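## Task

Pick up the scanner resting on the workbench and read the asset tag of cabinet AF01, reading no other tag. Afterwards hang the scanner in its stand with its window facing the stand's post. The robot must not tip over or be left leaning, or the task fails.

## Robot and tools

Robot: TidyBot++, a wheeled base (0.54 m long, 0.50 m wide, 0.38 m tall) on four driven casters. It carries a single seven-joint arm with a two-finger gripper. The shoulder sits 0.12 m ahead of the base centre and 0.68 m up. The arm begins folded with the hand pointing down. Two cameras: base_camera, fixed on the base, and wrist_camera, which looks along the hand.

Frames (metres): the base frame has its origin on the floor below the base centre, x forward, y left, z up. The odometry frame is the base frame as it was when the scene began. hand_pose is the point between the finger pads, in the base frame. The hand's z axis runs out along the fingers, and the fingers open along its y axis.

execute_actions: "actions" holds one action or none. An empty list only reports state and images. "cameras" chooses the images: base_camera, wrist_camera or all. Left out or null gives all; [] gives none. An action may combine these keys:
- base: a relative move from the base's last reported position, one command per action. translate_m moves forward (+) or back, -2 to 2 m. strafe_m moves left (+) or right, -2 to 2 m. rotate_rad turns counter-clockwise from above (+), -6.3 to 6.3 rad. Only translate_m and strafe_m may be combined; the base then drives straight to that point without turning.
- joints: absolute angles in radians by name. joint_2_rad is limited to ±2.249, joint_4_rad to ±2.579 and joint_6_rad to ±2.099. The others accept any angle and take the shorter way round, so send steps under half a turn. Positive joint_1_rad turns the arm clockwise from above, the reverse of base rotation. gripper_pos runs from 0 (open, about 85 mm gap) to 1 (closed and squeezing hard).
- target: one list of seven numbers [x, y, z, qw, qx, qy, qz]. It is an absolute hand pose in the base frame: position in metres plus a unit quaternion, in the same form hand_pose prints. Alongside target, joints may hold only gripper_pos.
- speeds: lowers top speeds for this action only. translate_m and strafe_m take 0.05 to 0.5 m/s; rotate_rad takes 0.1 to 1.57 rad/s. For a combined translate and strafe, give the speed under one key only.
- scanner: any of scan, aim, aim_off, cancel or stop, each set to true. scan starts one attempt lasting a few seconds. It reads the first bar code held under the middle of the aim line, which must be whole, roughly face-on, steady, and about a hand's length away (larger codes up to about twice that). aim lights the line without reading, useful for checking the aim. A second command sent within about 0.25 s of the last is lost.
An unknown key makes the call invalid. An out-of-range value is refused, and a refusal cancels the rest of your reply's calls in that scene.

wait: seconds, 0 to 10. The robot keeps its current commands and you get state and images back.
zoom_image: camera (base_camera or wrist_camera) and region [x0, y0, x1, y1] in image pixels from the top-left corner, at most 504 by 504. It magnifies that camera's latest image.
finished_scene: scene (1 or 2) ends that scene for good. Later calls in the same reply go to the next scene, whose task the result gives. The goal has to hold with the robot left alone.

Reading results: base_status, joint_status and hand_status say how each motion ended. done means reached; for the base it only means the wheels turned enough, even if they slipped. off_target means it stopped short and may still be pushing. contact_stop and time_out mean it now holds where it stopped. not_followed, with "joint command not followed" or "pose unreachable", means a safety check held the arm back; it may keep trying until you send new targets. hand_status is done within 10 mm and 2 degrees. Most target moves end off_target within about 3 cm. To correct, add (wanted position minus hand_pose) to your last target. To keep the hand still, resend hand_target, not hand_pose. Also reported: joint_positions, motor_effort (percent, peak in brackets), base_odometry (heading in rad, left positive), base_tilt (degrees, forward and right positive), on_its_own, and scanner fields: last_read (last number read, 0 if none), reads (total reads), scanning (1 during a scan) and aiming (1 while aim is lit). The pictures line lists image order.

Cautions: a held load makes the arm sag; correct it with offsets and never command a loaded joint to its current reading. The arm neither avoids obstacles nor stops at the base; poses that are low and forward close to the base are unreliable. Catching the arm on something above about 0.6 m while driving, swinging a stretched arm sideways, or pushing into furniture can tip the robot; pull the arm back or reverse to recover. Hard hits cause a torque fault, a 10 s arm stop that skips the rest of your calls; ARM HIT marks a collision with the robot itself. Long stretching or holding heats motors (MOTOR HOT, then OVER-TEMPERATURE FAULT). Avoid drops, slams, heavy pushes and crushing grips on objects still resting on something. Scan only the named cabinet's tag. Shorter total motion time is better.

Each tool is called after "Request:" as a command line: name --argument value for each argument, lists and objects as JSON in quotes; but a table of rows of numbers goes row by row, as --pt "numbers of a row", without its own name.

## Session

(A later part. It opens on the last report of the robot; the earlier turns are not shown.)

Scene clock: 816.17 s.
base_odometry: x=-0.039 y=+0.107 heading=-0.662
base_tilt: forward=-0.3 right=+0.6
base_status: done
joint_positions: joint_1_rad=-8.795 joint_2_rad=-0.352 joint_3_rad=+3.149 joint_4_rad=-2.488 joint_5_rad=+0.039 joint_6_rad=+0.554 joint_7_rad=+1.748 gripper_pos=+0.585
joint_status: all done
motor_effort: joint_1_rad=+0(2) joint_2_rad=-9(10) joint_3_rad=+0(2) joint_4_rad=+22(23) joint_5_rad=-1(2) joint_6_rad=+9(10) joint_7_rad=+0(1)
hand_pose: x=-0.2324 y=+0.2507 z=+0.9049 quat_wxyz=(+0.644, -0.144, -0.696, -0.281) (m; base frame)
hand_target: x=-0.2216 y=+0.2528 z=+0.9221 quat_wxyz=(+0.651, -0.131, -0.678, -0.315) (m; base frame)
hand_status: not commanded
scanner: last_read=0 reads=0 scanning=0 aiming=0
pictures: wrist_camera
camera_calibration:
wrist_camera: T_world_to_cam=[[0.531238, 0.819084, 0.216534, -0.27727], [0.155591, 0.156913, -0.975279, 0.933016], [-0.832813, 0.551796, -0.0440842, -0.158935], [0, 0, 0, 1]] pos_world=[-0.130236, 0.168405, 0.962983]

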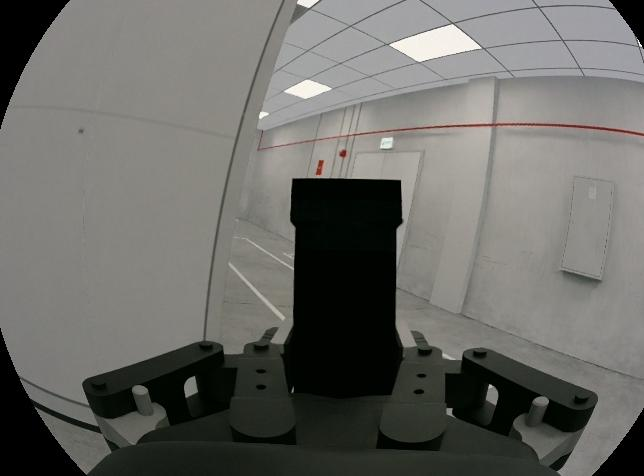

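Request:
execute_actions --actions '[{"base": {"strafe_m": 1.3}, "joints": {"joint_1_rad": -3.0}}]' --cameras '["wrist_camera"]'

Scene clock: 826.97 s.
base_odometry: x=+0.759 y=+1.133 heading=-0.662
base_tilt: forward=-0.3 right=+0.6
base_status: done
joint_positions: joint_1_rad=-9.270 joint_2_rad=-0.355 joint_3_rad=+3.149 joint_4_rad=-2.489 joint_5_rad=+0.039 joint_6_rad=+0.554 joint_7_rad=+1.748 gripper_pos=+0.585
joint_status: all done
motor_effort: joint_1_rad=+0(2) joint_2_rad=-9(9) joint_3_rad=+0(2) joint_4_rad=+23(23) joint_5_rad=-1(2) joint_6_rad=+9(9) joint_7_rad=+0(1)
hand_pose: x=-0.3074 y=+0.0620 z=+0.9056 quat_wxyz=(+0.693, +0.024, -0.710, -0.122) (m; base frame)
hand_target: x=-0.3011 y=+0.0585 z=+0.9221 quat_wxyz=(+0.708, +0.041, -0.689, -0.145) (m; base frame)
hand_status: not commanded
scanner: last_read=0 reads=0 scanning=0 aiming=0
pictures: wrist_camera
camera_calibration:
wrist_camera: T_world_to_cam=[[0.0981075, 0.971308, 0.216645, -0.225741], [0.0645588, 0.211025, -0.975346, 0.943692], [-0.99308, 0.109675, -0.0420033, -0.140965], [0, 0, 0, 1]] pos_world=[-0.178767, 0.0355813, 0.963411]

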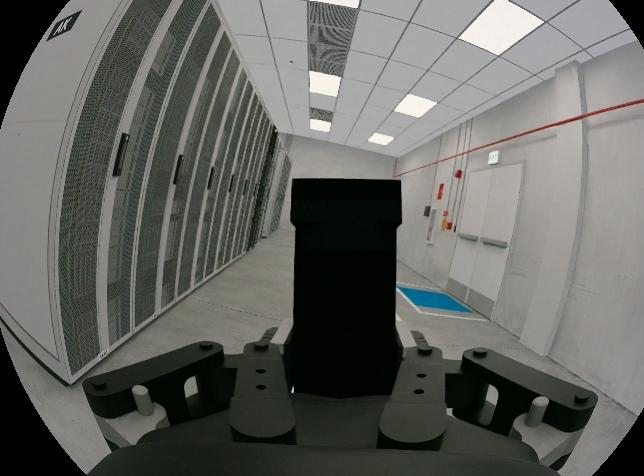

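Request:
zoom_image --camera "wrist_camera" --region '[200, 100, 330, 260]'

Request:
zoom_image --camera "wrist_camera" --region '[240, 120, 300, 250]'

Scaled by 3.150.

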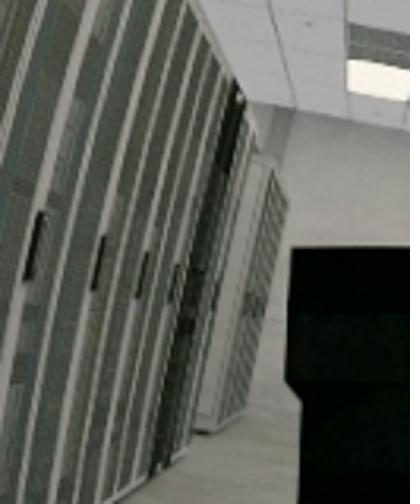

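Scaled by 3.877.

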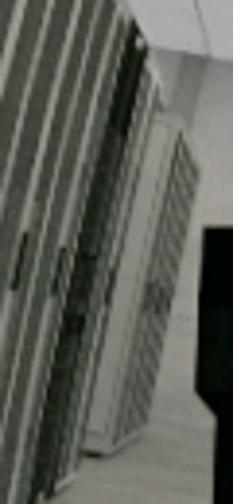

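Request:
execute_actions --actions '[{"base": {"translate_m": -2.0}}]' --cameras '["wrist_camera"]'

Request:
execute_actions --actions '[{"base": {"translate_m": -2.0}}]' --cameras '["wrist_camera"]'

Scene clock: 859.77 s.
base_odometry: x=-0.818 y=+2.363 heading=-0.662
base_tilt: forward=-0.4 right=+0.7
base_status: done
joint_positions: joint_1_rad=-9.270 joint_2_rad=-0.359 joint_3_rad=+3.149 joint_4_rad=-2.491 joint_5_rad=+0.039 joint_6_rad=+0.556 joint_7_rad=+1.748 gripper_pos=+0.585
joint_status: not commanded
motor_effort: joint_1_rad=+0(1) joint_2_rad=-8(11) joint_3_rad=+0(1) joint_4_rad=+23(23) joint_5_rad=-1(2) joint_6_rad=+9(10) joint_7_rad=+0(1)
hand_pose: x=-0.3062 y=+0.0618 z=+0.9069 quat_wxyz=(+0.695, +0.024, -0.709, -0.122) (m; base frame)
hand_target: x=-0.3011 y=+0.0585 z=+0.9221 quat_wxyz=(+0.708, +0.041, -0.689, -0.145) (m; base frame)
hand_status: not commanded
scanner: last_read=0 reads=0 scanning=0 aiming=0
pictures: wrist_camera
camera_calibration:
wrist_camera: T_world_to_cam=[[0.0988353, 0.971194, 0.216825, -0.225832], [0.0605656, 0.211616, -0.975474, 0.943804], [-0.993259, 0.109543, -0.0379058, -0.143468], [0, 0, 0, 1]] pos_world=[-0.177343, 0.0353179, 0.964184]

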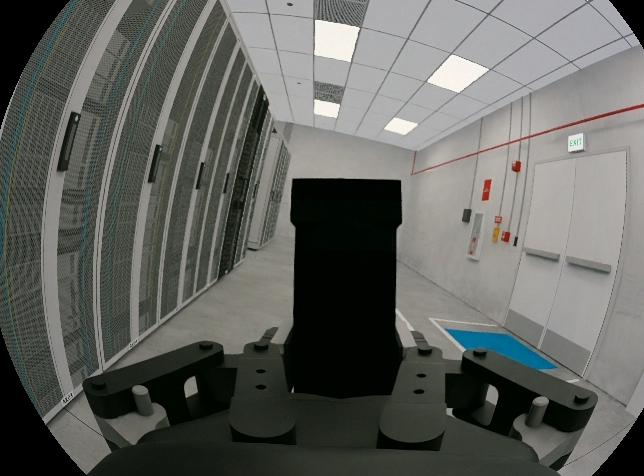

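Scene clock: 865.13 s.
base_odometry: x=-2.396 y=+3.592 heading=-0.662
base_tilt: forward=-0.4 right=+0.7
base_status: done
joint_positions: joint_1_rad=-9.270 joint_2_rad=-0.361 joint_3_rad=+3.149 joint_4_rad=-2.492 joint_5_rad=+0.039 joint_6_rad=+0.557 joint_7_rad=+1.748 gripper_pos=+0.585
joint_status: not commanded
motor_effort: joint_1_rad=+0(1) joint_2_rad=-8(11) joint_3_rad=+0(1) joint_4_rad=+23(23) joint_5_rad=-1(2) joint_6_rad=+9(10) joint_7_rad=+0(1)
hand_pose: x=-0.3056 y=+0.0617 z=+0.9074 quat_wxyz=(+0.695, +0.024, -0.708, -0.122) (m; base frame)
hand_target: x=-0.3011 y=+0.0585 z=+0.9221 quat_wxyz=(+0.708, +0.041, -0.689, -0.145) (m; base frame)
hand_status: not commanded
scanner: last_read=0 reads=0 scanning=0 aiming=0
pictures: wrist_camera
camera_calibration:
wrist_camera: T_world_to_cam=[[0.0991712, 0.971144, 0.216898, -0.22585], [0.0588168, 0.21187, -0.975526, 0.943782], [-0.993331, 0.109501, -0.0361081, -0.144489], [0, 0, 0, 1]] pos_world=[-0.176637, 0.0351953, 0.964453]

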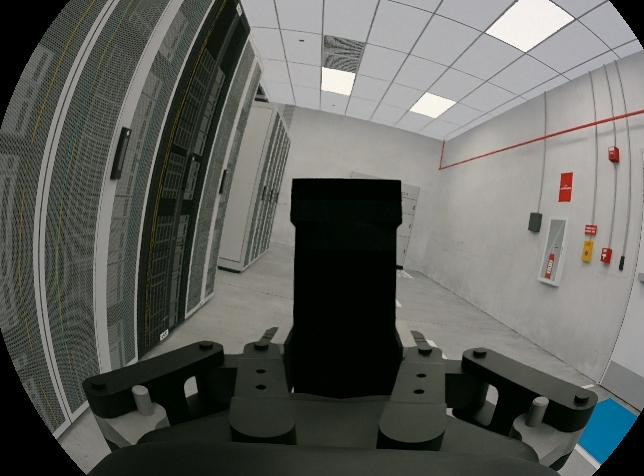

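Request:
zoom_image --camera "wrist_camera" --region '[130, 300, 210, 360]'

Request:
zoom_image --camera "wrist_camera" --region '[200, 60, 300, 280]'

Scaled by 6.300.

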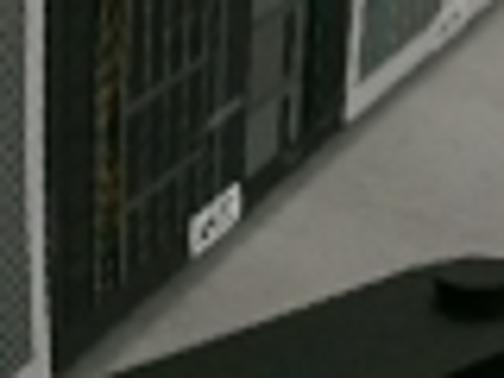

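Scaled by 2.291.

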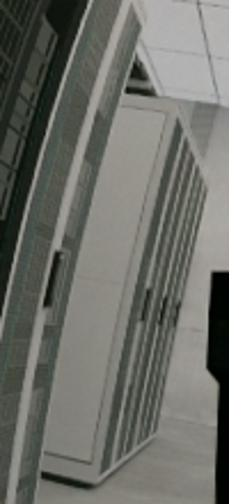

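Request:
execute_actions --actions '[{"base": {"translate_m": -1.8}, "joints": {"joint_1_rad": -2.75}}]' --cameras '["wrist_camera"]'

Scene clock: 882.83 s.
base_odometry: x=-3.815 y=+4.699 heading=-0.662
base_tilt: forward=-0.3 right=+0.7
base_status: done
joint_positions: joint_1_rad=-9.045 joint_2_rad=-0.362 joint_3_rad=+3.149 joint_4_rad=-2.492 joint_5_rad=+0.039 joint_6_rad=+0.558 joint_7_rad=+1.748 gripper_pos=+0.585
joint_status: all done
motor_effort: joint_1_rad=+0(1) joint_2_rad=-8(11) joint_3_rad=+0(1) joint_4_rad=+23(24) joint_5_rad=+0(2) joint_6_rad=+9(9) joint_7_rad=+0(1)
hand_pose: x=-0.2809 y=+0.1547 z=+0.9077 quat_wxyz=(+0.677, -0.056, -0.706, -0.200) (m; base frame)
hand_target: x=-0.2736 y=+0.1606 z=+0.9221 quat_wxyz=(+0.685, -0.045, -0.689, -0.232) (m; base frame)
hand_status: not commanded
scanner: last_read=0 reads=0 scanning=0 aiming=0
pictures: wrist_camera
camera_calibration:
wrist_camera: T_world_to_cam=[[0.313384, 0.924515, 0.216937, -0.251333], [0.103678, 0.193769, -0.975553, 0.938323], [-0.94395, 0.328215, -0.0351277, -0.150978], [0, 0, 0, 1]] pos_world=[-0.161035, 0.100097, 0.964604]

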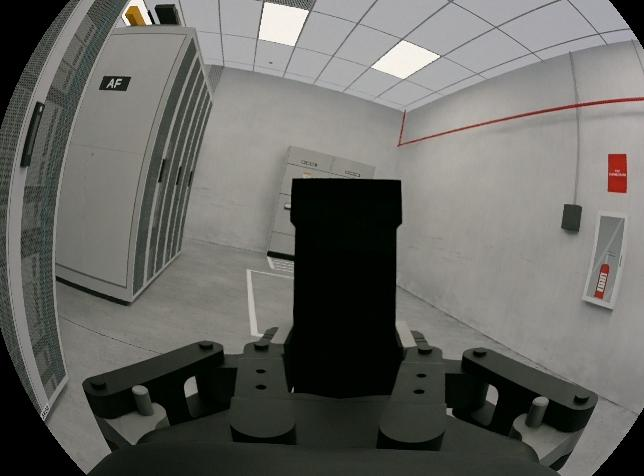

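Request:
zoom_image --camera "wrist_camera" --region '[50, 10, 230, 190]'

Request:
zoom_image --camera "wrist_camera" --region '[110, 180, 230, 310]'

Scaled by 2.800.

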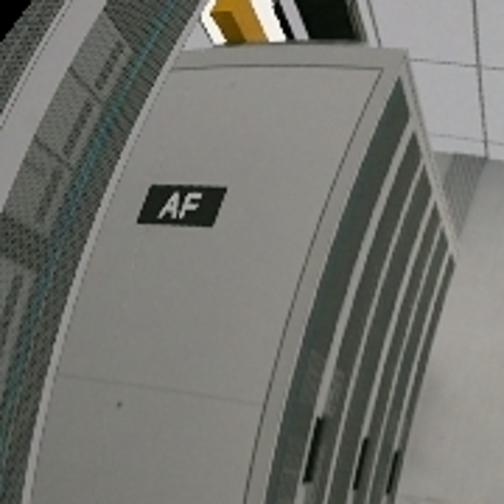

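Scaled by 3.877.

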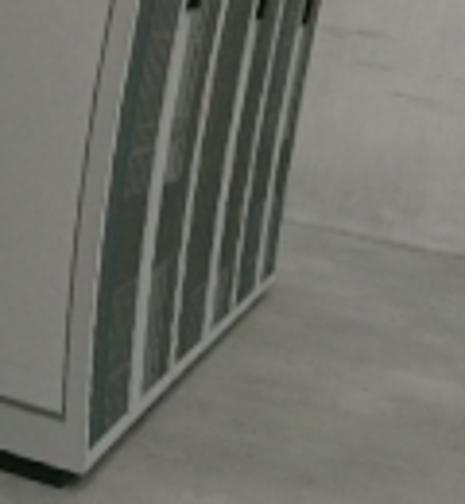

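Request:
execute_actions --actions '[{"base": {"translate_m": -1.9, "strafe_m": 0.55}, "joints": {"joint_1_rad": -3.9}}]' --cameras '["wrist_camera"]'

Scene clock: 922.83 s.
base_odometry: x=-4.976 y=+6.301 heading=-0.662
base_tilt: forward=-0.3 right=+0.7
base_status: done
joint_positions: joint_1_rad=-10.170 joint_2_rad=-0.364 joint_3_rad=+3.149 joint_4_rad=-2.493 joint_5_rad=+0.039 joint_6_rad=+0.558 joint_7_rad=+1.748 gripper_pos=+0.585
joint_status: all done
motor_effort: joint_1_rad=+0(2) joint_2_rad=-8(10) joint_3_rad=+0(2) joint_4_rad=+23(24) joint_5_rad=-1(2) joint_6_rad=+9(9) joint_7_rad=+0(1)
hand_pose: x=-0.1928 y=-0.2936 z=+0.9084 quat_wxyz=(+0.680, +0.329, -0.626, +0.192) (m; base frame)
hand_target: x=-0.1880 y=-0.2927 z=+0.9221 quat_wxyz=(+0.701, +0.337, -0.603, +0.178) (m; base frame)
hand_status: not commanded
scanner: last_read=0 reads=0 scanning=0 aiming=0
pictures: wrist_camera
camera_calibration:
wrist_camera: T_world_to_cam=[[-0.698362, 0.682049, 0.217025, -0.13097], [-0.131356, 0.175934, -0.975599, 0.966233], [-0.703588, -0.709828, -0.0332748, -0.180755], [0, 0, 0, 1]] pos_world=[-0.0917219, -0.208971, 0.965064]

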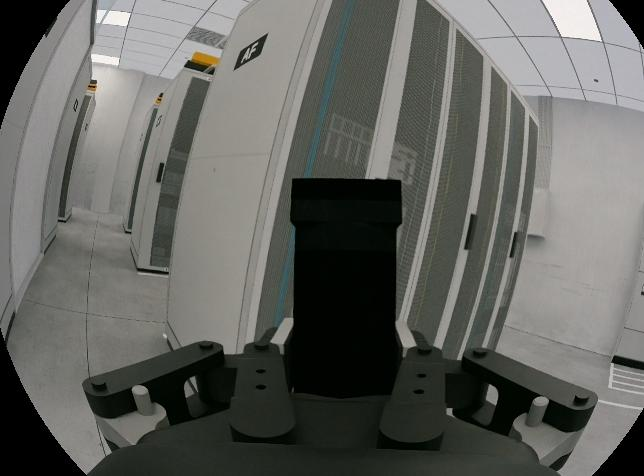

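Request:
zoom_image --camera "wrist_camera" --region '[240, 0, 560, 240]'

Request:
zoom_image --camera "wrist_camera" --region '[380, 180, 560, 380]'

Request:
zoom_image --camera "wrist_camera" --region '[60, 40, 240, 280]'

Scaled by 1.575.

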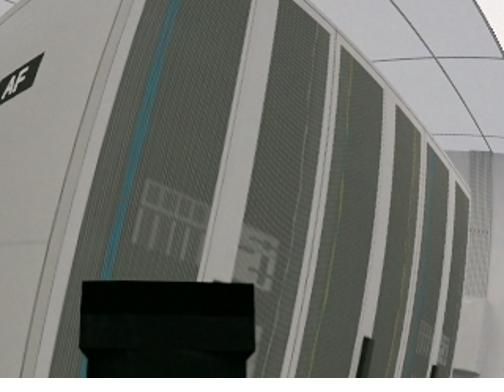

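Scaled by 2.520.

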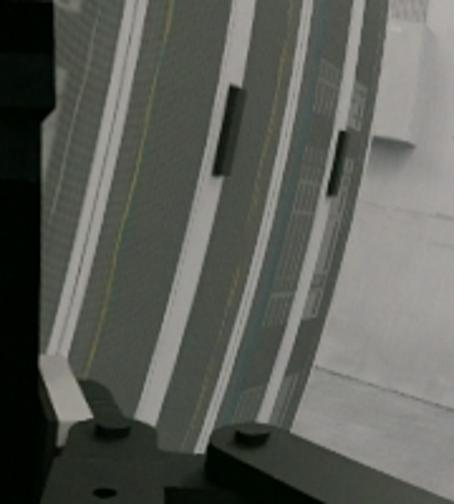

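Scaled by 2.100.

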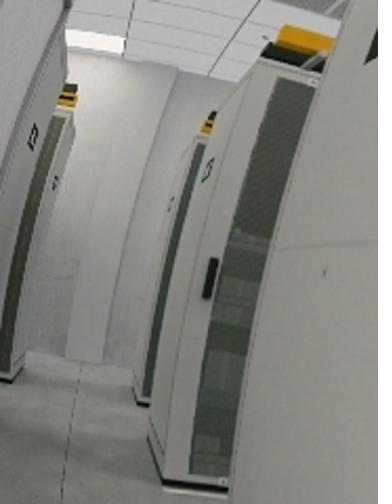

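Request:
execute_actions --actions '[{"base": {"rotate_rad": -0.047}}]' --cameras '[]'

Request:
execute_actions --actions '[{"base": {"strafe_m": -2.0}}]' --cameras '["wrist_camera", "base_camera"]'

Scene clock: 1023.50 s.
base_odometry: x=-4.977 y=+6.301 heading=-0.708
base_tilt: forward=-0.3 right=+0.7
base_status: done
joint_positions: joint_1_rad=-10.172 joint_2_rad=-0.364 joint_3_rad=+3.149 joint_4_rad=-2.493 joint_5_rad=+0.039 joint_6_rad=+0.558 joint_7_rad=+1.748 gripper_pos=+0.585
joint_status: not commanded
motor_effort: joint_1_rad=+0(1) joint_2_rad=-9(10) joint_3_rad=+0(1) joint_4_rad=+22(23) joint_5_rad=-1(2) joint_6_rad=+9(9) joint_7_rad=+0(0)
hand_pose: x=-0.1920 y=-0.2944 z=+0.9084 quat_wxyz=(+0.680, +0.330, -0.626, +0.193) (m; base frame)
hand_target: x=-0.1880 y=-0.2927 z=+0.9221 quat_wxyz=(+0.701, +0.337, -0.603, +0.178) (m; base frame)
hand_status: not commanded
scanner: last_read=0 reads=0 scanning=0 aiming=0
pictures: none
No camera images: "cameras" was empty.

Scene clock: 1028.87 s.
base_odometry: x=-6.279 y=+4.783 heading=-0.709
base_tilt: forward=-0.4 right=+0.7
base_status: done
joint_positions: joint_1_rad=-10.173 joint_2_rad=-0.364 joint_3_rad=+3.149 joint_4_rad=-2.493 joint_5_rad=+0.039 joint_6_rad=+0.559 joint_7_rad=+1.748 gripper_pos=+0.585
joint_status: not commanded
motor_effort: joint_1_rad=+0(1) joint_2_rad=-8(10) joint_3_rad=+0(1) joint_4_rad=+23(23) joint_5_rad=-1(2) joint_6_rad=+9(10) joint_7_rad=+0(1)
hand_pose: x=-0.1919 y=-0.2944 z=+0.9085 quat_wxyz=(+0.680, +0.330, -0.625, +0.193) (m; base frame)
hand_target: x=-0.1880 y=-0.2927 z=+0.9221 quat_wxyz=(+0.701, +0.337, -0.603, +0.178) (m; base frame)
hand_status: not commanded
scanner: last_read=0 reads=0 scanning=0 aiming=0
pictures: base_camera, wrist_camera
camera_calibration:
wrist_camera: T_world_to_cam=[[-0.700134, 0.680221, 0.217052, -0.130751], [-0.132349, 0.175086, -0.975617, 0.966234], [-0.701638, -0.711789, -0.0325574, -0.181535], [0, 0, 0, 1]] pos_world=[-0.091035, -0.209449, 0.965144]

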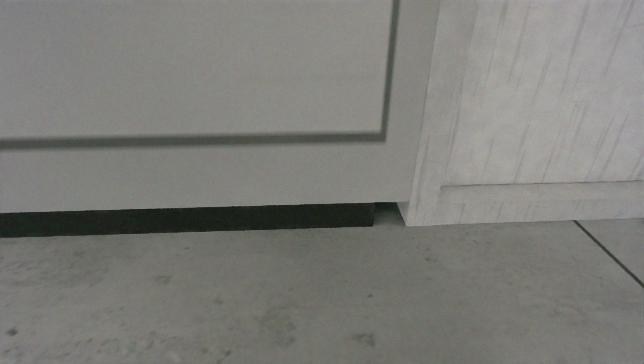

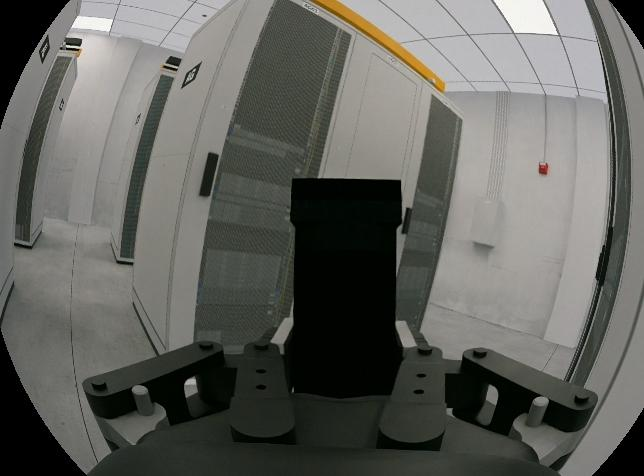

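Request:
zoom_image --camera "wrist_camera" --region '[140, 60, 340, 260]'

Request:
zoom_image --camera "wrist_camera" --region '[330, 30, 480, 180]'

Request:
zoom_image --camera "wrist_camera" --region '[560, 0, 644, 420]'

Scaled by 2.520.

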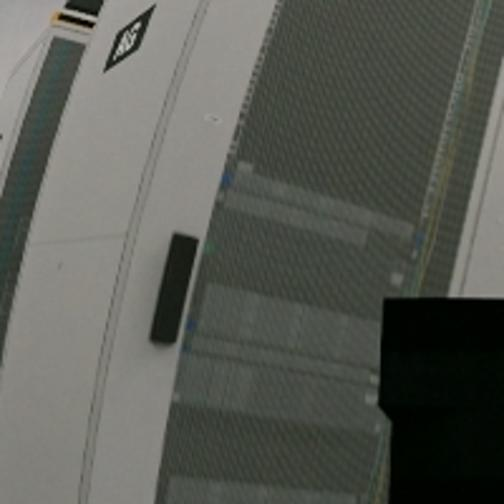

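Scaled by 3.360.

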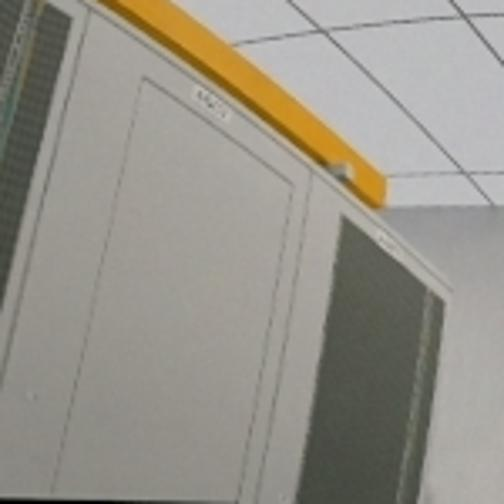

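Scaled by 1.200.

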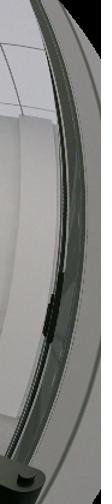

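Request:
execute_actions --actions '[{"base": {"translate_m": -0.25, "strafe_m": -1.05}, "joints": {"joint_1_rad": -2.3}}]' --cameras '["wrist_camera"]'

Scene clock: 1095.60 s.
base_odometry: x=-7.151 y=+4.148 heading=-0.709
base_tilt: forward=-0.3 right=+0.7
base_status: done
joint_positions: joint_1_rad=-8.597 joint_2_rad=-0.365 joint_3_rad=+3.149 joint_4_rad=-2.493 joint_5_rad=+0.039 joint_6_rad=+0.559 joint_7_rad=+1.748 gripper_pos=+0.585
joint_status: all done
motor_effort: joint_1_rad=+0(1) joint_2_rad=-8(9) joint_3_rad=+0(1) joint_4_rad=+23(23) joint_5_rad=-1(2) joint_6_rad=+9(10) joint_7_rad=+0(1)
hand_pose: x=-0.1738 y=+0.3121 z=+0.9087 quat_wxyz=(+0.617, -0.211, -0.675, -0.346) (m; base frame)
hand_target: x=-0.1646 y=+0.3154 z=+0.9221 quat_wxyz=(+0.616, -0.198, -0.662, -0.379) (m; base frame)
hand_status: not commanded
scanner: last_read=0 reads=0 scanning=0 aiming=0
pictures: wrist_camera
camera_calibration:
wrist_camera: T_world_to_cam=[[0.683496, 0.696929, 0.217079, -0.295414], [0.175321, 0.131946, -0.975629, 0.929605], [-0.708587, 0.704898, -0.0320022, -0.181044], [0, 0, 0, 1]] pos_world=[-0.0893511, 0.210843, 0.965285]

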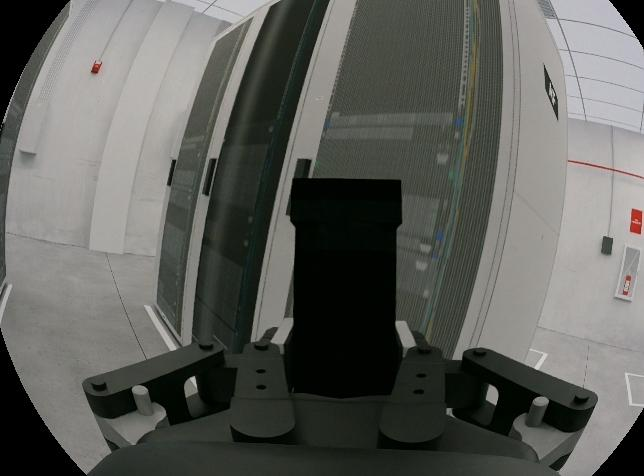

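Request:
zoom_image --camera "wrist_camera" --region '[270, 60, 370, 160]'

Request:
zoom_image --camera "wrist_camera" --region '[260, 0, 560, 240]'

Request:
zoom_image --camera "wrist_camera" --region '[150, 0, 310, 200]'

Scaled by 5.040.

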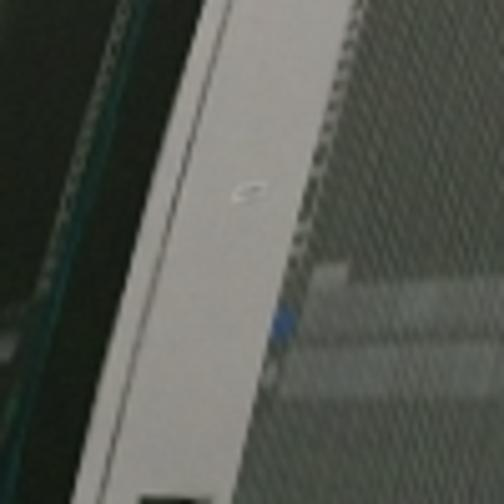

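Scaled by 1.680.

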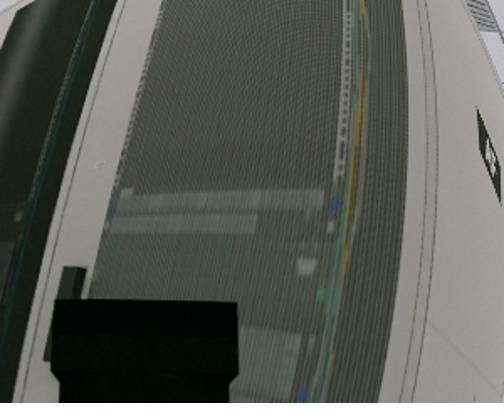

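Scaled by 2.520.

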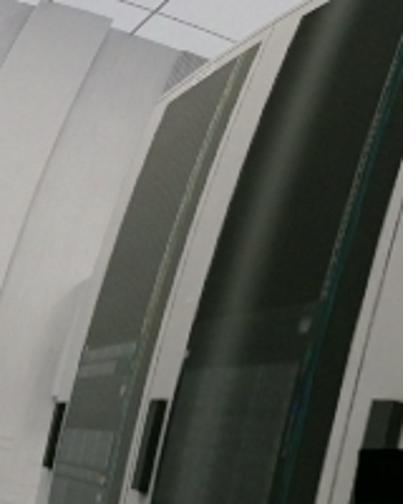

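Request:
execute_actions --actions '[{"base": {"translate_m": -1.2, "strafe_m": 0.15}, "joints": {"joint_1_rad": -1.6, "joint_6_rad": 1.0}}]' --cameras '["wrist_camera"]'

Scene clock: 1189.60 s.
base_odometry: x=-7.965 y=+5.042 heading=-0.708
base_tilt: forward=-0.3 right=+0.7
base_status: done
joint_positions: joint_1_rad=-7.896 joint_2_rad=-0.365 joint_3_rad=+3.149 joint_4_rad=-2.494 joint_5_rad=+0.039 joint_6_rad=+0.952 joint_7_rad=+1.748 gripper_pos=+0.585
joint_status: all done
motor_effort: joint_1_rad=+0(2) joint_2_rad=-8(9) joint_3_rad=+0(2) joint_4_rad=+22(24) joint_5_rad=-2(2) joint_6_rad=+9(10) joint_7_rad=+0(1)
hand_pose: x=+0.0941 y=+0.4031 z=+1.0282 quat_wxyz=(+0.545, -0.334, -0.443, -0.628) (m; base frame)
hand_target: x=+0.1061 y=+0.3939 z=+1.0421 quat_wxyz=(+0.525, -0.319, -0.428, -0.663) (m; base frame)
hand_status: not commanded
scanner: last_read=0 reads=0 scanning=0 aiming=0
pictures: wrist_camera
camera_calibration:
wrist_camera: T_world_to_cam=[[0.976039, 0.0175289, 0.21689, -0.321351], [0.195595, 0.366076, -0.909797, 0.823221], [-0.0953458, 0.93042, 0.353876, -0.596874], [0, 0, 0, 1]] pos_world=[0.0957233, 0.259616, 1.02988]

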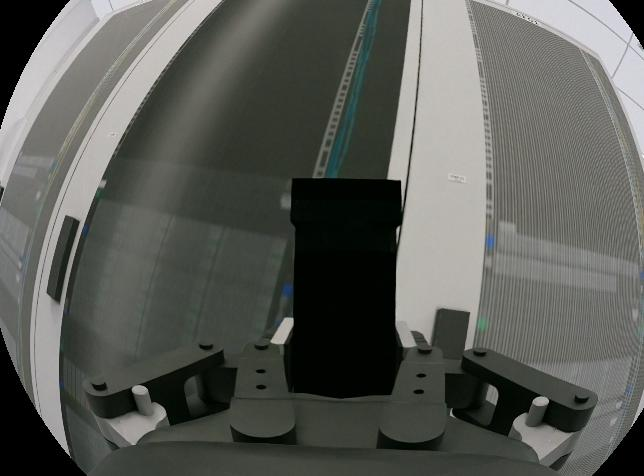

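Request:
zoom_image --camera "wrist_camera" --region '[430, 160, 490, 200]'

Request:
zoom_image --camera "wrist_camera" --region '[480, 0, 600, 60]'

Request:
zoom_image --camera "wrist_camera" --region '[400, 0, 644, 240]'

Scaled by 8.400.

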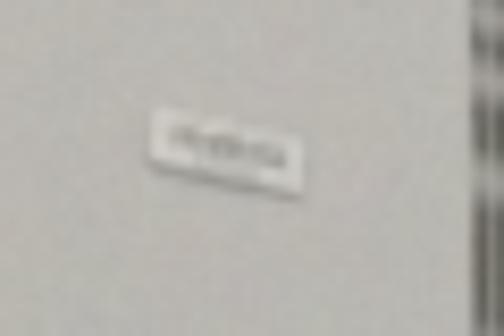

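Scaled by 4.200.

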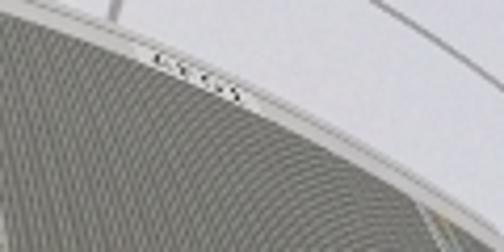

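Scaled by 2.066.

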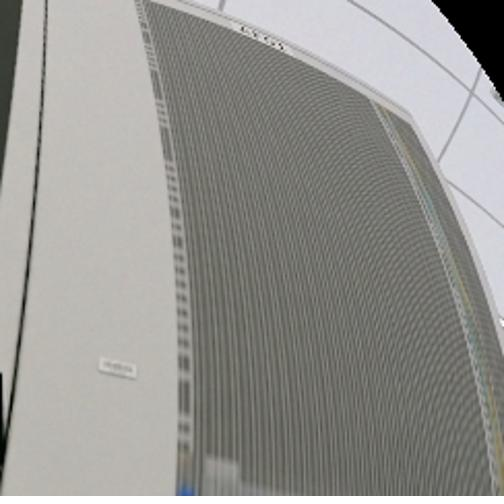

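Request:
zoom_image --camera "wrist_camera" --region '[90, 110, 150, 160]'

Request:
zoom_image --camera "wrist_camera" --region '[444, 168, 470, 188]'

Scaled by 8.400.

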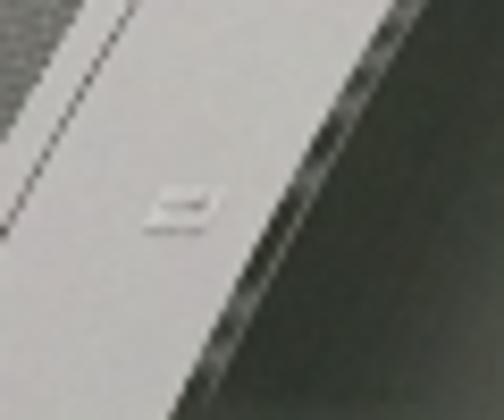

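Scaled by 19.385.

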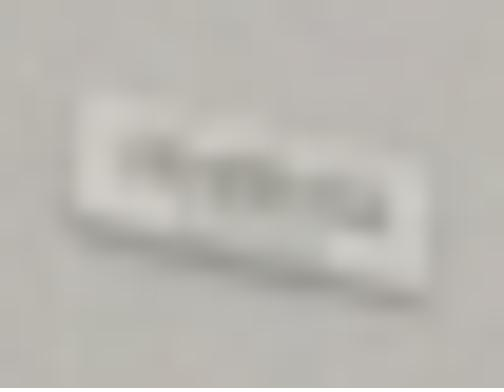

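Request:
execute_actions --actions '[{"joints": {"joint_1_rad": -1.425, "joint_2_rad": -0.01, "joint_4_rad": -0.97, "joint_6_rad": -0.63, "joint_7_rad": 1.5}}]' --cameras '["wrist_camera"]'

Scene clock: 1344.80 s.
base_odometry: x=-7.965 y=+5.042 heading=-0.708
base_tilt: forward=-0.3 right=+0.6
base_status: not commanded
joint_positions: joint_1_rad=-7.723 joint_2_rad=-0.004 joint_3_rad=+3.149 joint_4_rad=-0.994 joint_5_rad=+0.039 joint_6_rad=-0.597 joint_7_rad=+1.585 gripper_pos=+0.585
joint_status: all done
motor_effort: joint_1_rad=+0(1) joint_2_rad=-22(23) joint_3_rad=+0(1) joint_4_rad=+23(26) joint_5_rad=-1(2) joint_6_rad=+9(10) joint_7_rad=+0(2)
hand_pose: x=+0.2033 y=+0.5664 z=+1.2700 quat_wxyz=(+0.442, -0.532, -0.475, -0.545) (m; base frame)
hand_target: x=+0.1997 y=+0.5588 z=+1.2769 quat_wxyz=(+0.476, -0.556, -0.447, -0.513) (m; base frame)
hand_status: not commanded
scanner: last_read=0 reads=0 scanning=0 aiming=0
pictures: wrist_camera
camera_calibration:
wrist_camera: T_world_to_cam=[[0.990919, -0.121832, 0.0568948, -0.204167], [0.0511063, -0.0501237, -0.997435, 1.3384], [0.124371, 0.991284, -0.0434422, -0.39855], [0, 0, 0, 1]] pos_world=[0.18348, 0.437288, 1.32927]

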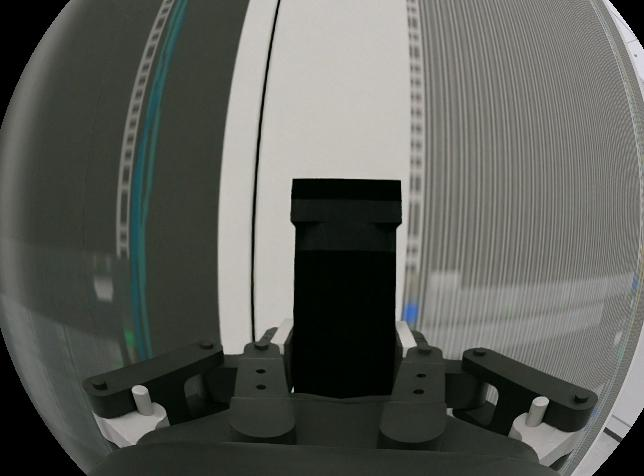

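Request:
execute_actions --actions '[{"joints": {"joint_6_rad": -0.84}}]' --cameras '["wrist_camera"]'

Scene clock: 1353.83 s.
base_odometry: x=-7.965 y=+5.042 heading=-0.708
base_tilt: forward=-0.3 right=+0.7
base_status: not commanded
joint_positions: joint_1_rad=-7.723 joint_2_rad=+0.006 joint_3_rad=+3.149 joint_4_rad=-0.984 joint_5_rad=+0.039 joint_6_rad=-0.824 joint_7_rad=+1.584 gripper_pos=+0.585
joint_status: all done
motor_effort: joint_1_rad=+0(1) joint_2_rad=-22(24) joint_3_rad=+0(1) joint_4_rad=+22(24) joint_5_rad=-1(2) joint_6_rad=+9(11) joint_7_rad=+0(1)
hand_pose: x=+0.2048 y=+0.5608 z=+1.2001 quat_wxyz=(+0.386, -0.590, -0.522, -0.480) (m; base frame)
hand_target: x=+0.1985 y=+0.5508 z=+1.2121 quat_wxyz=(+0.423, -0.611, -0.491, -0.456) (m; base frame)
hand_status: not commanded
scanner: last_read=0 reads=0 scanning=0 aiming=0
pictures: wrist_camera
camera_calibration:
wrist_camera: T_world_to_cam=[[0.991888, -0.118046, 0.0471428, -0.192992], [0.0135481, -0.270586, -0.962601, 1.35794], [0.126387, 0.955431, -0.266792, -0.108489], [0, 0, 0, 1]] pos_world=[0.186741, 0.448312, 1.28731]

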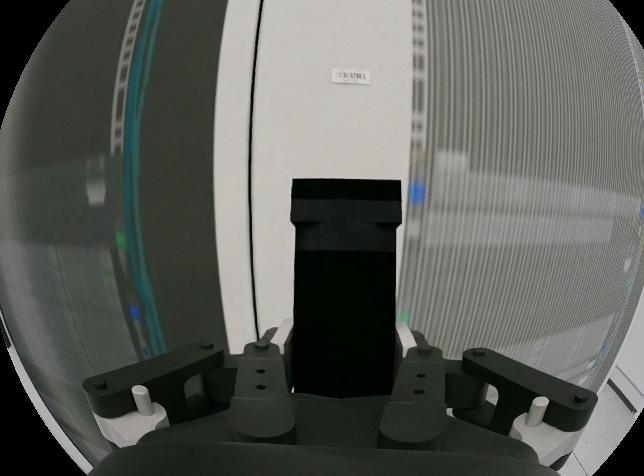

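Request:
zoom_image --camera "wrist_camera" --region '[320, 55, 380, 95]'

Request:
zoom_image --camera "wrist_camera" --region '[330, 65, 372, 87]'

Scaled by 8.400.

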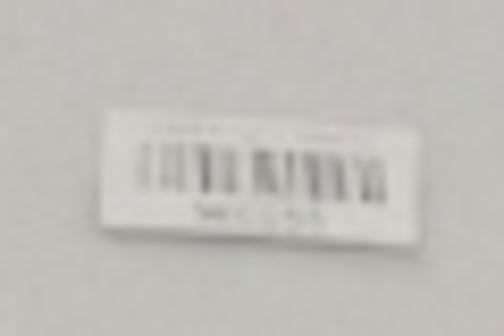

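Scaled by 12.000.

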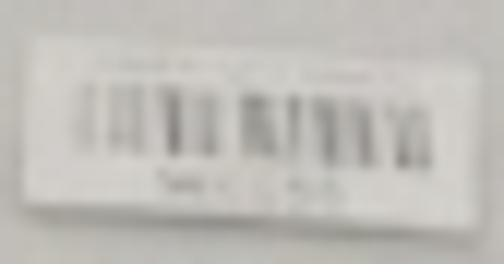

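Request:
execute_actions --actions '[{"base": {"translate_m": -0.285, "strafe_m": 0.25}, "joints": {"joint_1_rad": -1.215, "joint_2_rad": 0.095, "joint_4_rad": -0.65, "joint_5_rad": 1.21, "joint_6_rad": -1.55, "joint_7_rad": 4.07}, "scanner": {"aim": true}}]' --cameras '["wrist_camera", "base_camera"]'

Scene clock: 1405.93 s.
base_odometry: x=-8.019 y=+5.417 heading=-0.708
base_tilt: forward=-0.3 right=+0.7
base_status: done
joint_positions: joint_1_rad=-7.507 joint_2_rad=+0.101 joint_3_rad=+3.148 joint_4_rad=-0.666 joint_5_rad=+1.126 joint_6_rad=-1.517 joint_7_rad=+3.985 gripper_pos=+0.585
joint_status: all done
motor_effort: joint_1_rad=+0(4) joint_2_rad=-19(24) joint_3_rad=+0(5) joint_4_rad=+16(23) joint_5_rad=+5(6) joint_6_rad=+6(14) joint_7_rad=-1(2)
hand_pose: x=+0.5086 y=+0.2495 z=+1.2458 quat_wxyz=(-0.609, -0.003, -0.793, -0.010) (m; base frame)
hand_target: x=+0.5088 y=+0.2162 z=+1.2618 quat_wxyz=(-0.621, -0.002, -0.782, +0.043) (m; base frame)
hand_status: not commanded
scanner: last_read=0 reads=0 scanning=0 aiming=1
pictures: base_camera, wrist_camera
camera_calibration:
wrist_camera: T_world_to_cam=[[0.0251155, 0.999684, -0.000424084, -0.261083], [0.234535, -0.00547993, 0.972092, -1.27524], [0.971783, -0.024514, -0.234598, -0.0628308], [0, 0, 0, 1]] pos_world=[0.366704, 0.252472, 1.2248]

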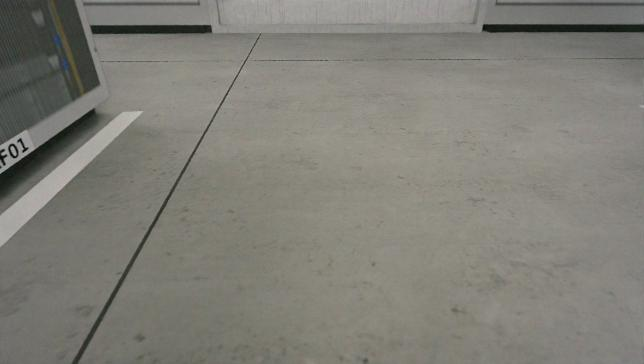

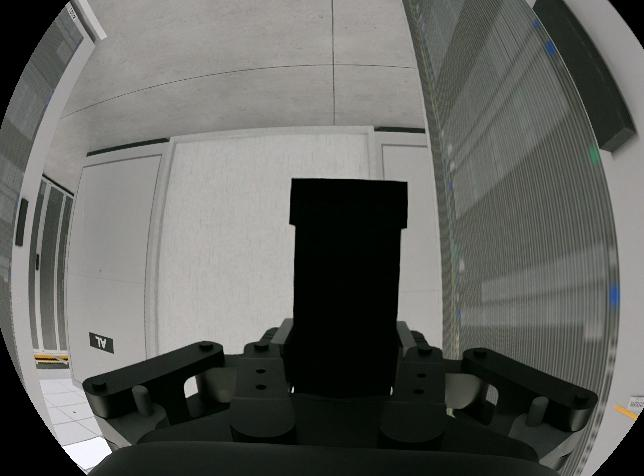

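Request:
zoom_image --camera "wrist_camera" --region '[590, 380, 644, 440]'

Request:
zoom_image --camera "base_camera" --region '[0, 100, 80, 180]'

Scaled by 8.400.

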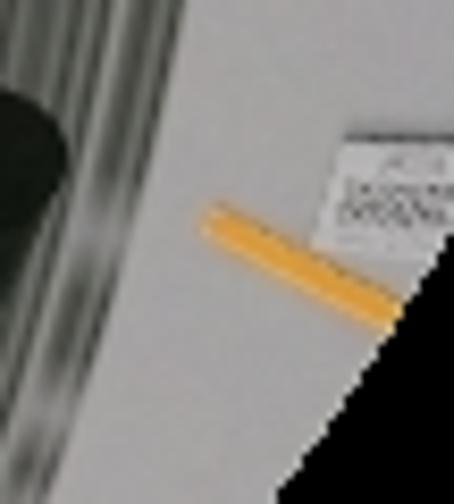

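Scaled by 6.300.

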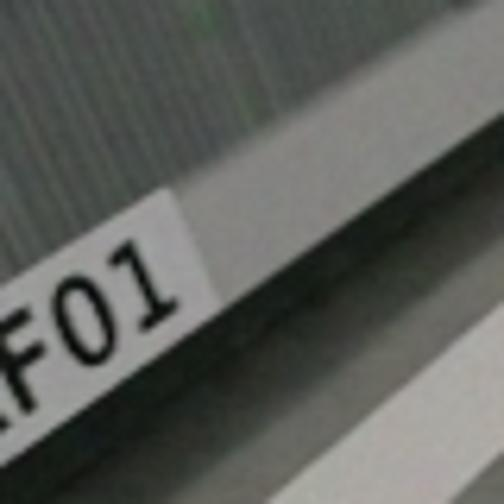

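Request:
execute_actions --actions '[{"joints": {"joint_2_rad": 0.114}, "scanner": {"scan": true}}]' --cameras '["wrist_camera"]'

Scene clock: 1481.93 s.
base_odometry: x=-8.019 y=+5.417 heading=-0.708
base_tilt: forward=-0.3 right=+0.7
base_status: not commanded
joint_positions: joint_1_rad=-7.507 joint_2_rad=+0.121 joint_3_rad=+3.148 joint_4_rad=-0.666 joint_5_rad=+1.129 joint_6_rad=-1.518 joint_7_rad=+3.986 gripper_pos=+0.585
joint_status: all done
motor_effort: joint_1_rad=+0(1) joint_2_rad=-20(21) joint_3_rad=+0(1) joint_4_rad=+15(16) joint_5_rad=+5(6) joint_6_rad=+6(6) joint_7_rad=+0(1)
hand_pose: x=+0.5124 y=+0.2589 z=+1.2387 quat_wxyz=(-0.606, +0.002, -0.795, -0.002) (m; base frame)
hand_target: x=+0.5126 y=+0.2265 z=+1.2553 quat_wxyz=(-0.619, +0.004, -0.784, +0.050) (m; base frame)
hand_status: not commanded
scanner: last_read=0 reads=0 scanning=1 aiming=0
pictures: wrist_camera
camera_calibration:
wrist_camera: T_world_to_cam=[[0.02721, 0.999424, -0.0202599, -0.247082], [0.240474, 0.0131278, 0.970567, -1.27517], [0.970274, -0.0312811, -0.239978, -0.0587163], [0, 0, 0, 1]] pos_world=[0.370338, 0.261843, 1.21854]

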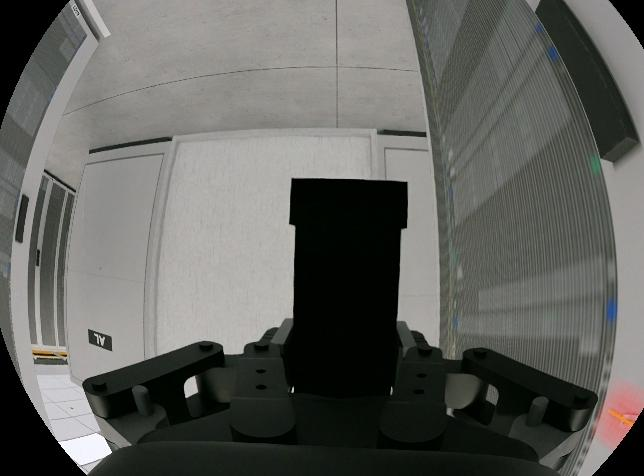

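Request:
zoom_image --camera "wrist_camera" --region '[590, 370, 644, 440]'

Request:
execute_actions --actions '[]' --cameras '["wrist_camera"]'

Scaled by 7.200.

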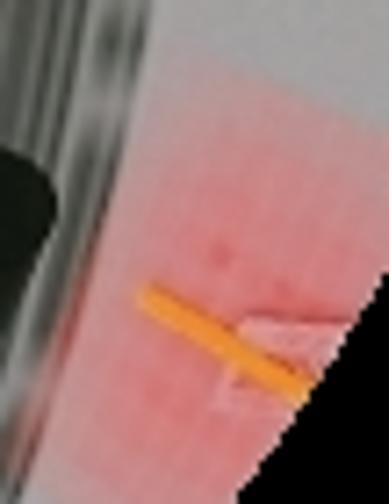

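Scene clock: 1489.17 s.
base_odometry: x=-8.019 y=+5.417 heading=-0.708
base_tilt: forward=-0.3 right=+0.7
base_status: not commanded
joint_positions: joint_1_rad=-7.507 joint_2_rad=+0.121 joint_3_rad=+3.148 joint_4_rad=-0.666 joint_5_rad=+1.129 joint_6_rad=-1.518 joint_7_rad=+3.986 gripper_pos=+0.585
joint_status: all done
motor_effort: joint_1_rad=+0(1) joint_2_rad=-20(21) joint_3_rad=+0(1) joint_4_rad=+16(16) joint_5_rad=+6(6) joint_6_rad=+6(6) joint_7_rad=-1(1)
hand_pose: x=+0.5124 y=+0.2589 z=+1.2387 quat_wxyz=(-0.606, +0.002, -0.795, -0.002) (m; base frame)
hand_target: x=+0.5126 y=+0.2265 z=+1.2553 quat_wxyz=(-0.619, +0.004, -0.784, +0.050) (m; base frame)
hand_status: not commanded
scanner: last_read=0 reads=0 scanning=1 aiming=0
pictures: wrist_camera
camera_calibration:
wrist_camera: T_world_to_cam=[[0.0272236, 0.999424, -0.0202807, -0.247057], [0.240494, 0.0131442, 0.970562, -1.27517], [0.970269, -0.0312995, -0.239998, -0.0586845], [0, 0, 0, 1]] pos_world=[0.370336, 0.261839, 1.21853]

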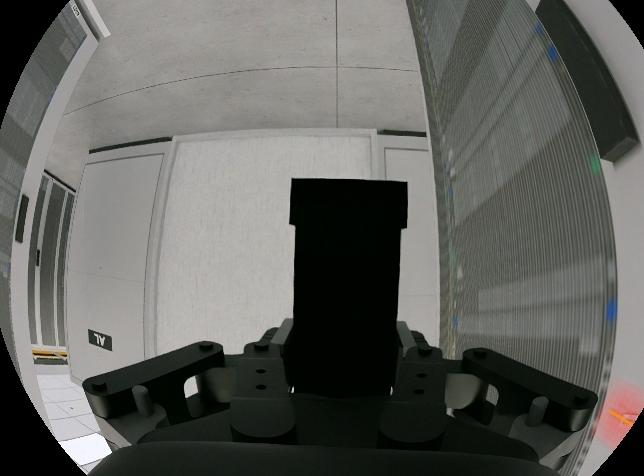

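Request:
execute_actions --actions '[]' --cameras '[]'

Scene clock: 1522.60 s.
base_odometry: x=-8.019 y=+5.417 heading=-0.708
base_tilt: forward=-0.3 right=+0.6
base_status: not commanded
joint_positions: joint_1_rad=-7.507 joint_2_rad=+0.121 joint_3_rad=+3.148 joint_4_rad=-0.666 joint_5_rad=+1.129 joint_6_rad=-1.519 joint_7_rad=+3.986 gripper_pos=+0.585
joint_status: all done
motor_effort: joint_1_rad=+0(1) joint_2_rad=-20(21) joint_3_rad=+0(1) joint_4_rad=+15(16) joint_5_rad=+4(6) joint_6_rad=+6(6) joint_7_rad=-1(1)
hand_pose: x=+0.5124 y=+0.2589 z=+1.2387 quat_wxyz=(-0.606, +0.002, -0.795, -0.002) (m; base frame)
hand_target: x=+0.5126 y=+0.2265 z=+1.2553 quat_wxyz=(-0.619, +0.004, -0.784, +0.050) (m; base frame)
hand_status: not commanded
scanner: last_read=0 reads=0 scanning=0 aiming=0
pictures: none
No camera images: "cameras" was empty.

Request:
execute_actions --actions '[{"base": {"strafe_m": 0.06}, "scanner": {"aim": true}}]' --cameras '["wrist_camera"]'

Request:
zoom_image --camera "wrist_camera" --region '[560, 370, 644, 454]'

Scene clock: 1552.10 s.
base_odometry: x=-7.980 y=+5.463 heading=-0.708
base_tilt: forward=-0.3 right=+0.6
base_status: done
joint_positions: joint_1_rad=-7.505 joint_2_rad=+0.137 joint_3_rad=+3.148 joint_4_rad=-0.666 joint_5_rad=+1.132 joint_6_rad=-1.521 joint_7_rad=+3.986 gripper_pos=+0.585
joint_status: not commanded
motor_effort: joint_1_rad=+0(1) joint_2_rad=-21(25) joint_3_rad=+1(1) joint_4_rad=+16(17) joint_5_rad=+5(6) joint_6_rad=+6(7) joint_7_rad=-1(1)
hand_pose: x=+0.5157 y=+0.2657 z=+1.2326 quat_wxyz=(-0.604, +0.005, -0.797, +0.006) (m; base frame)
hand_target: x=+0.5126 y=+0.2265 z=+1.2553 quat_wxyz=(-0.619, +0.004, -0.784, +0.050) (m; base frame)
hand_status: not commanded
scanner: last_read=0 reads=0 scanning=0 aiming=1
pictures: wrist_camera
camera_calibration:
wrist_camera: T_world_to_cam=[[0.0319077, 0.998815, -0.0367385, -0.236025], [0.2458, 0.0277867, 0.968922, -1.27477], [0.968795, -0.0399464, -0.244622, -0.0544521], [0, 0, 0, 1]] pos_world=[0.373621, 0.268992, 1.21316]

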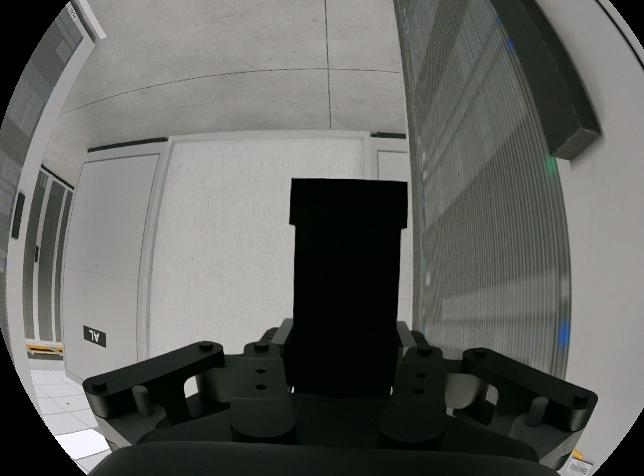

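Scaled by 6.000.

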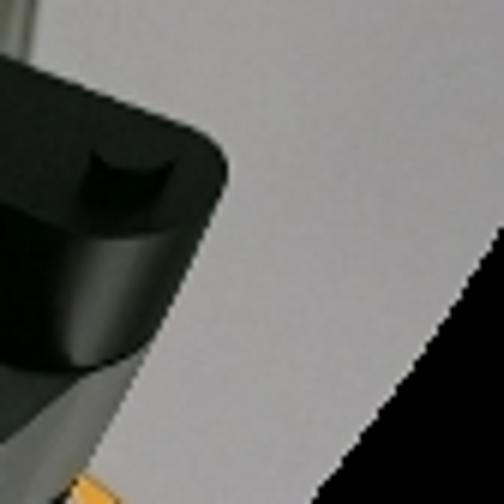

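Request:
zoom_image --camera "wrist_camera" --region '[556, 436, 616, 476]'

Scaled by 8.400.

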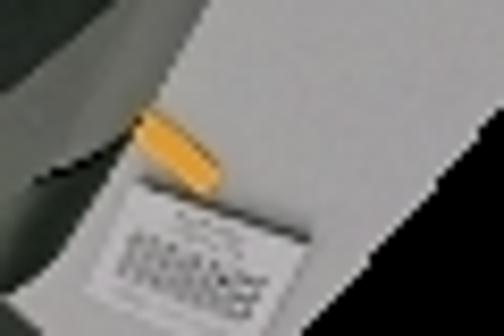

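Request:
execute_actions --actions '[{"base": {"translate_m": -0.018, "strafe_m": -0.07}, "joints": {"joint_4_rad": -0.626}, "scanner": {"scan": true}}]' --cameras '["wrist_camera"]'

Request:
zoom_image --camera "wrist_camera" --region '[590, 370, 644, 440]'

Scene clock: 1603.43 s.
base_odometry: x=-8.040 y=+5.422 heading=-0.708
base_tilt: forward=-0.3 right=+0.7
base_status: done
joint_positions: joint_1_rad=-7.504 joint_2_rad=+0.125 joint_3_rad=+3.148 joint_4_rad=-0.641 joint_5_rad=+1.135 joint_6_rad=-1.525 joint_7_rad=+3.986 gripper_pos=+0.585
joint_status: all done
motor_effort: joint_1_rad=+0(4) joint_2_rad=-20(25) joint_3_rad=+0(3) joint_4_rad=+15(17) joint_5_rad=+5(6) joint_6_rad=+6(7) joint_7_rad=-1(1)
hand_pose: x=+0.5127 y=+0.2540 z=+1.2450 quat_wxyz=(-0.609, -0.007, -0.793, -0.005) (m; base frame)
hand_target: x=+0.5113 y=+0.2229 z=+1.2625 quat_wxyz=(-0.622, -0.003, -0.782, +0.041) (m; base frame)
hand_status: not commanded
scanner: last_read=0 reads=0 scanning=1 aiming=0
pictures: wrist_camera
camera_calibration:
wrist_camera: T_world_to_cam=[[0.0384667, 0.999253, -0.00363102, -0.268476], [0.234177, -0.0054821, 0.972179, -1.27532], [0.971433, -0.0382468, -0.234213, -0.063679], [0, 0, 0, 1]] pos_world=[0.370837, 0.258848, 1.22395]

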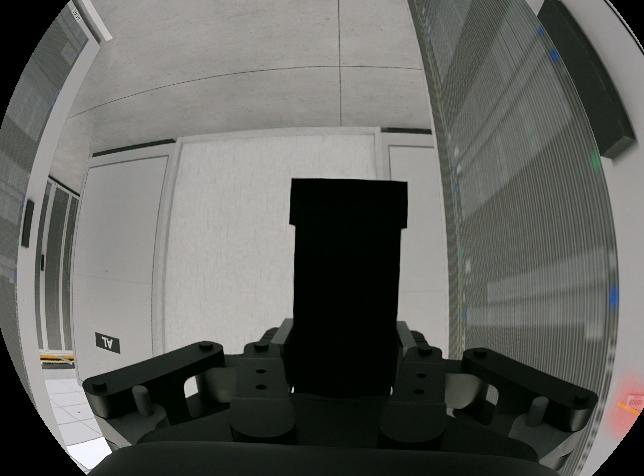

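Scaled by 7.200.

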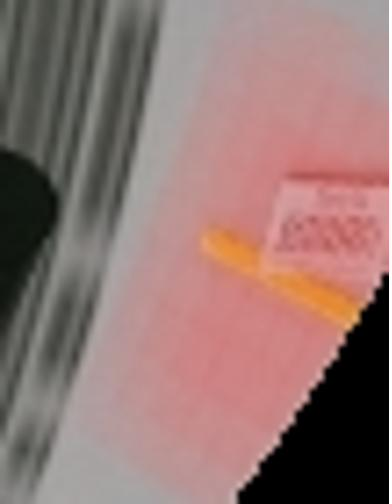

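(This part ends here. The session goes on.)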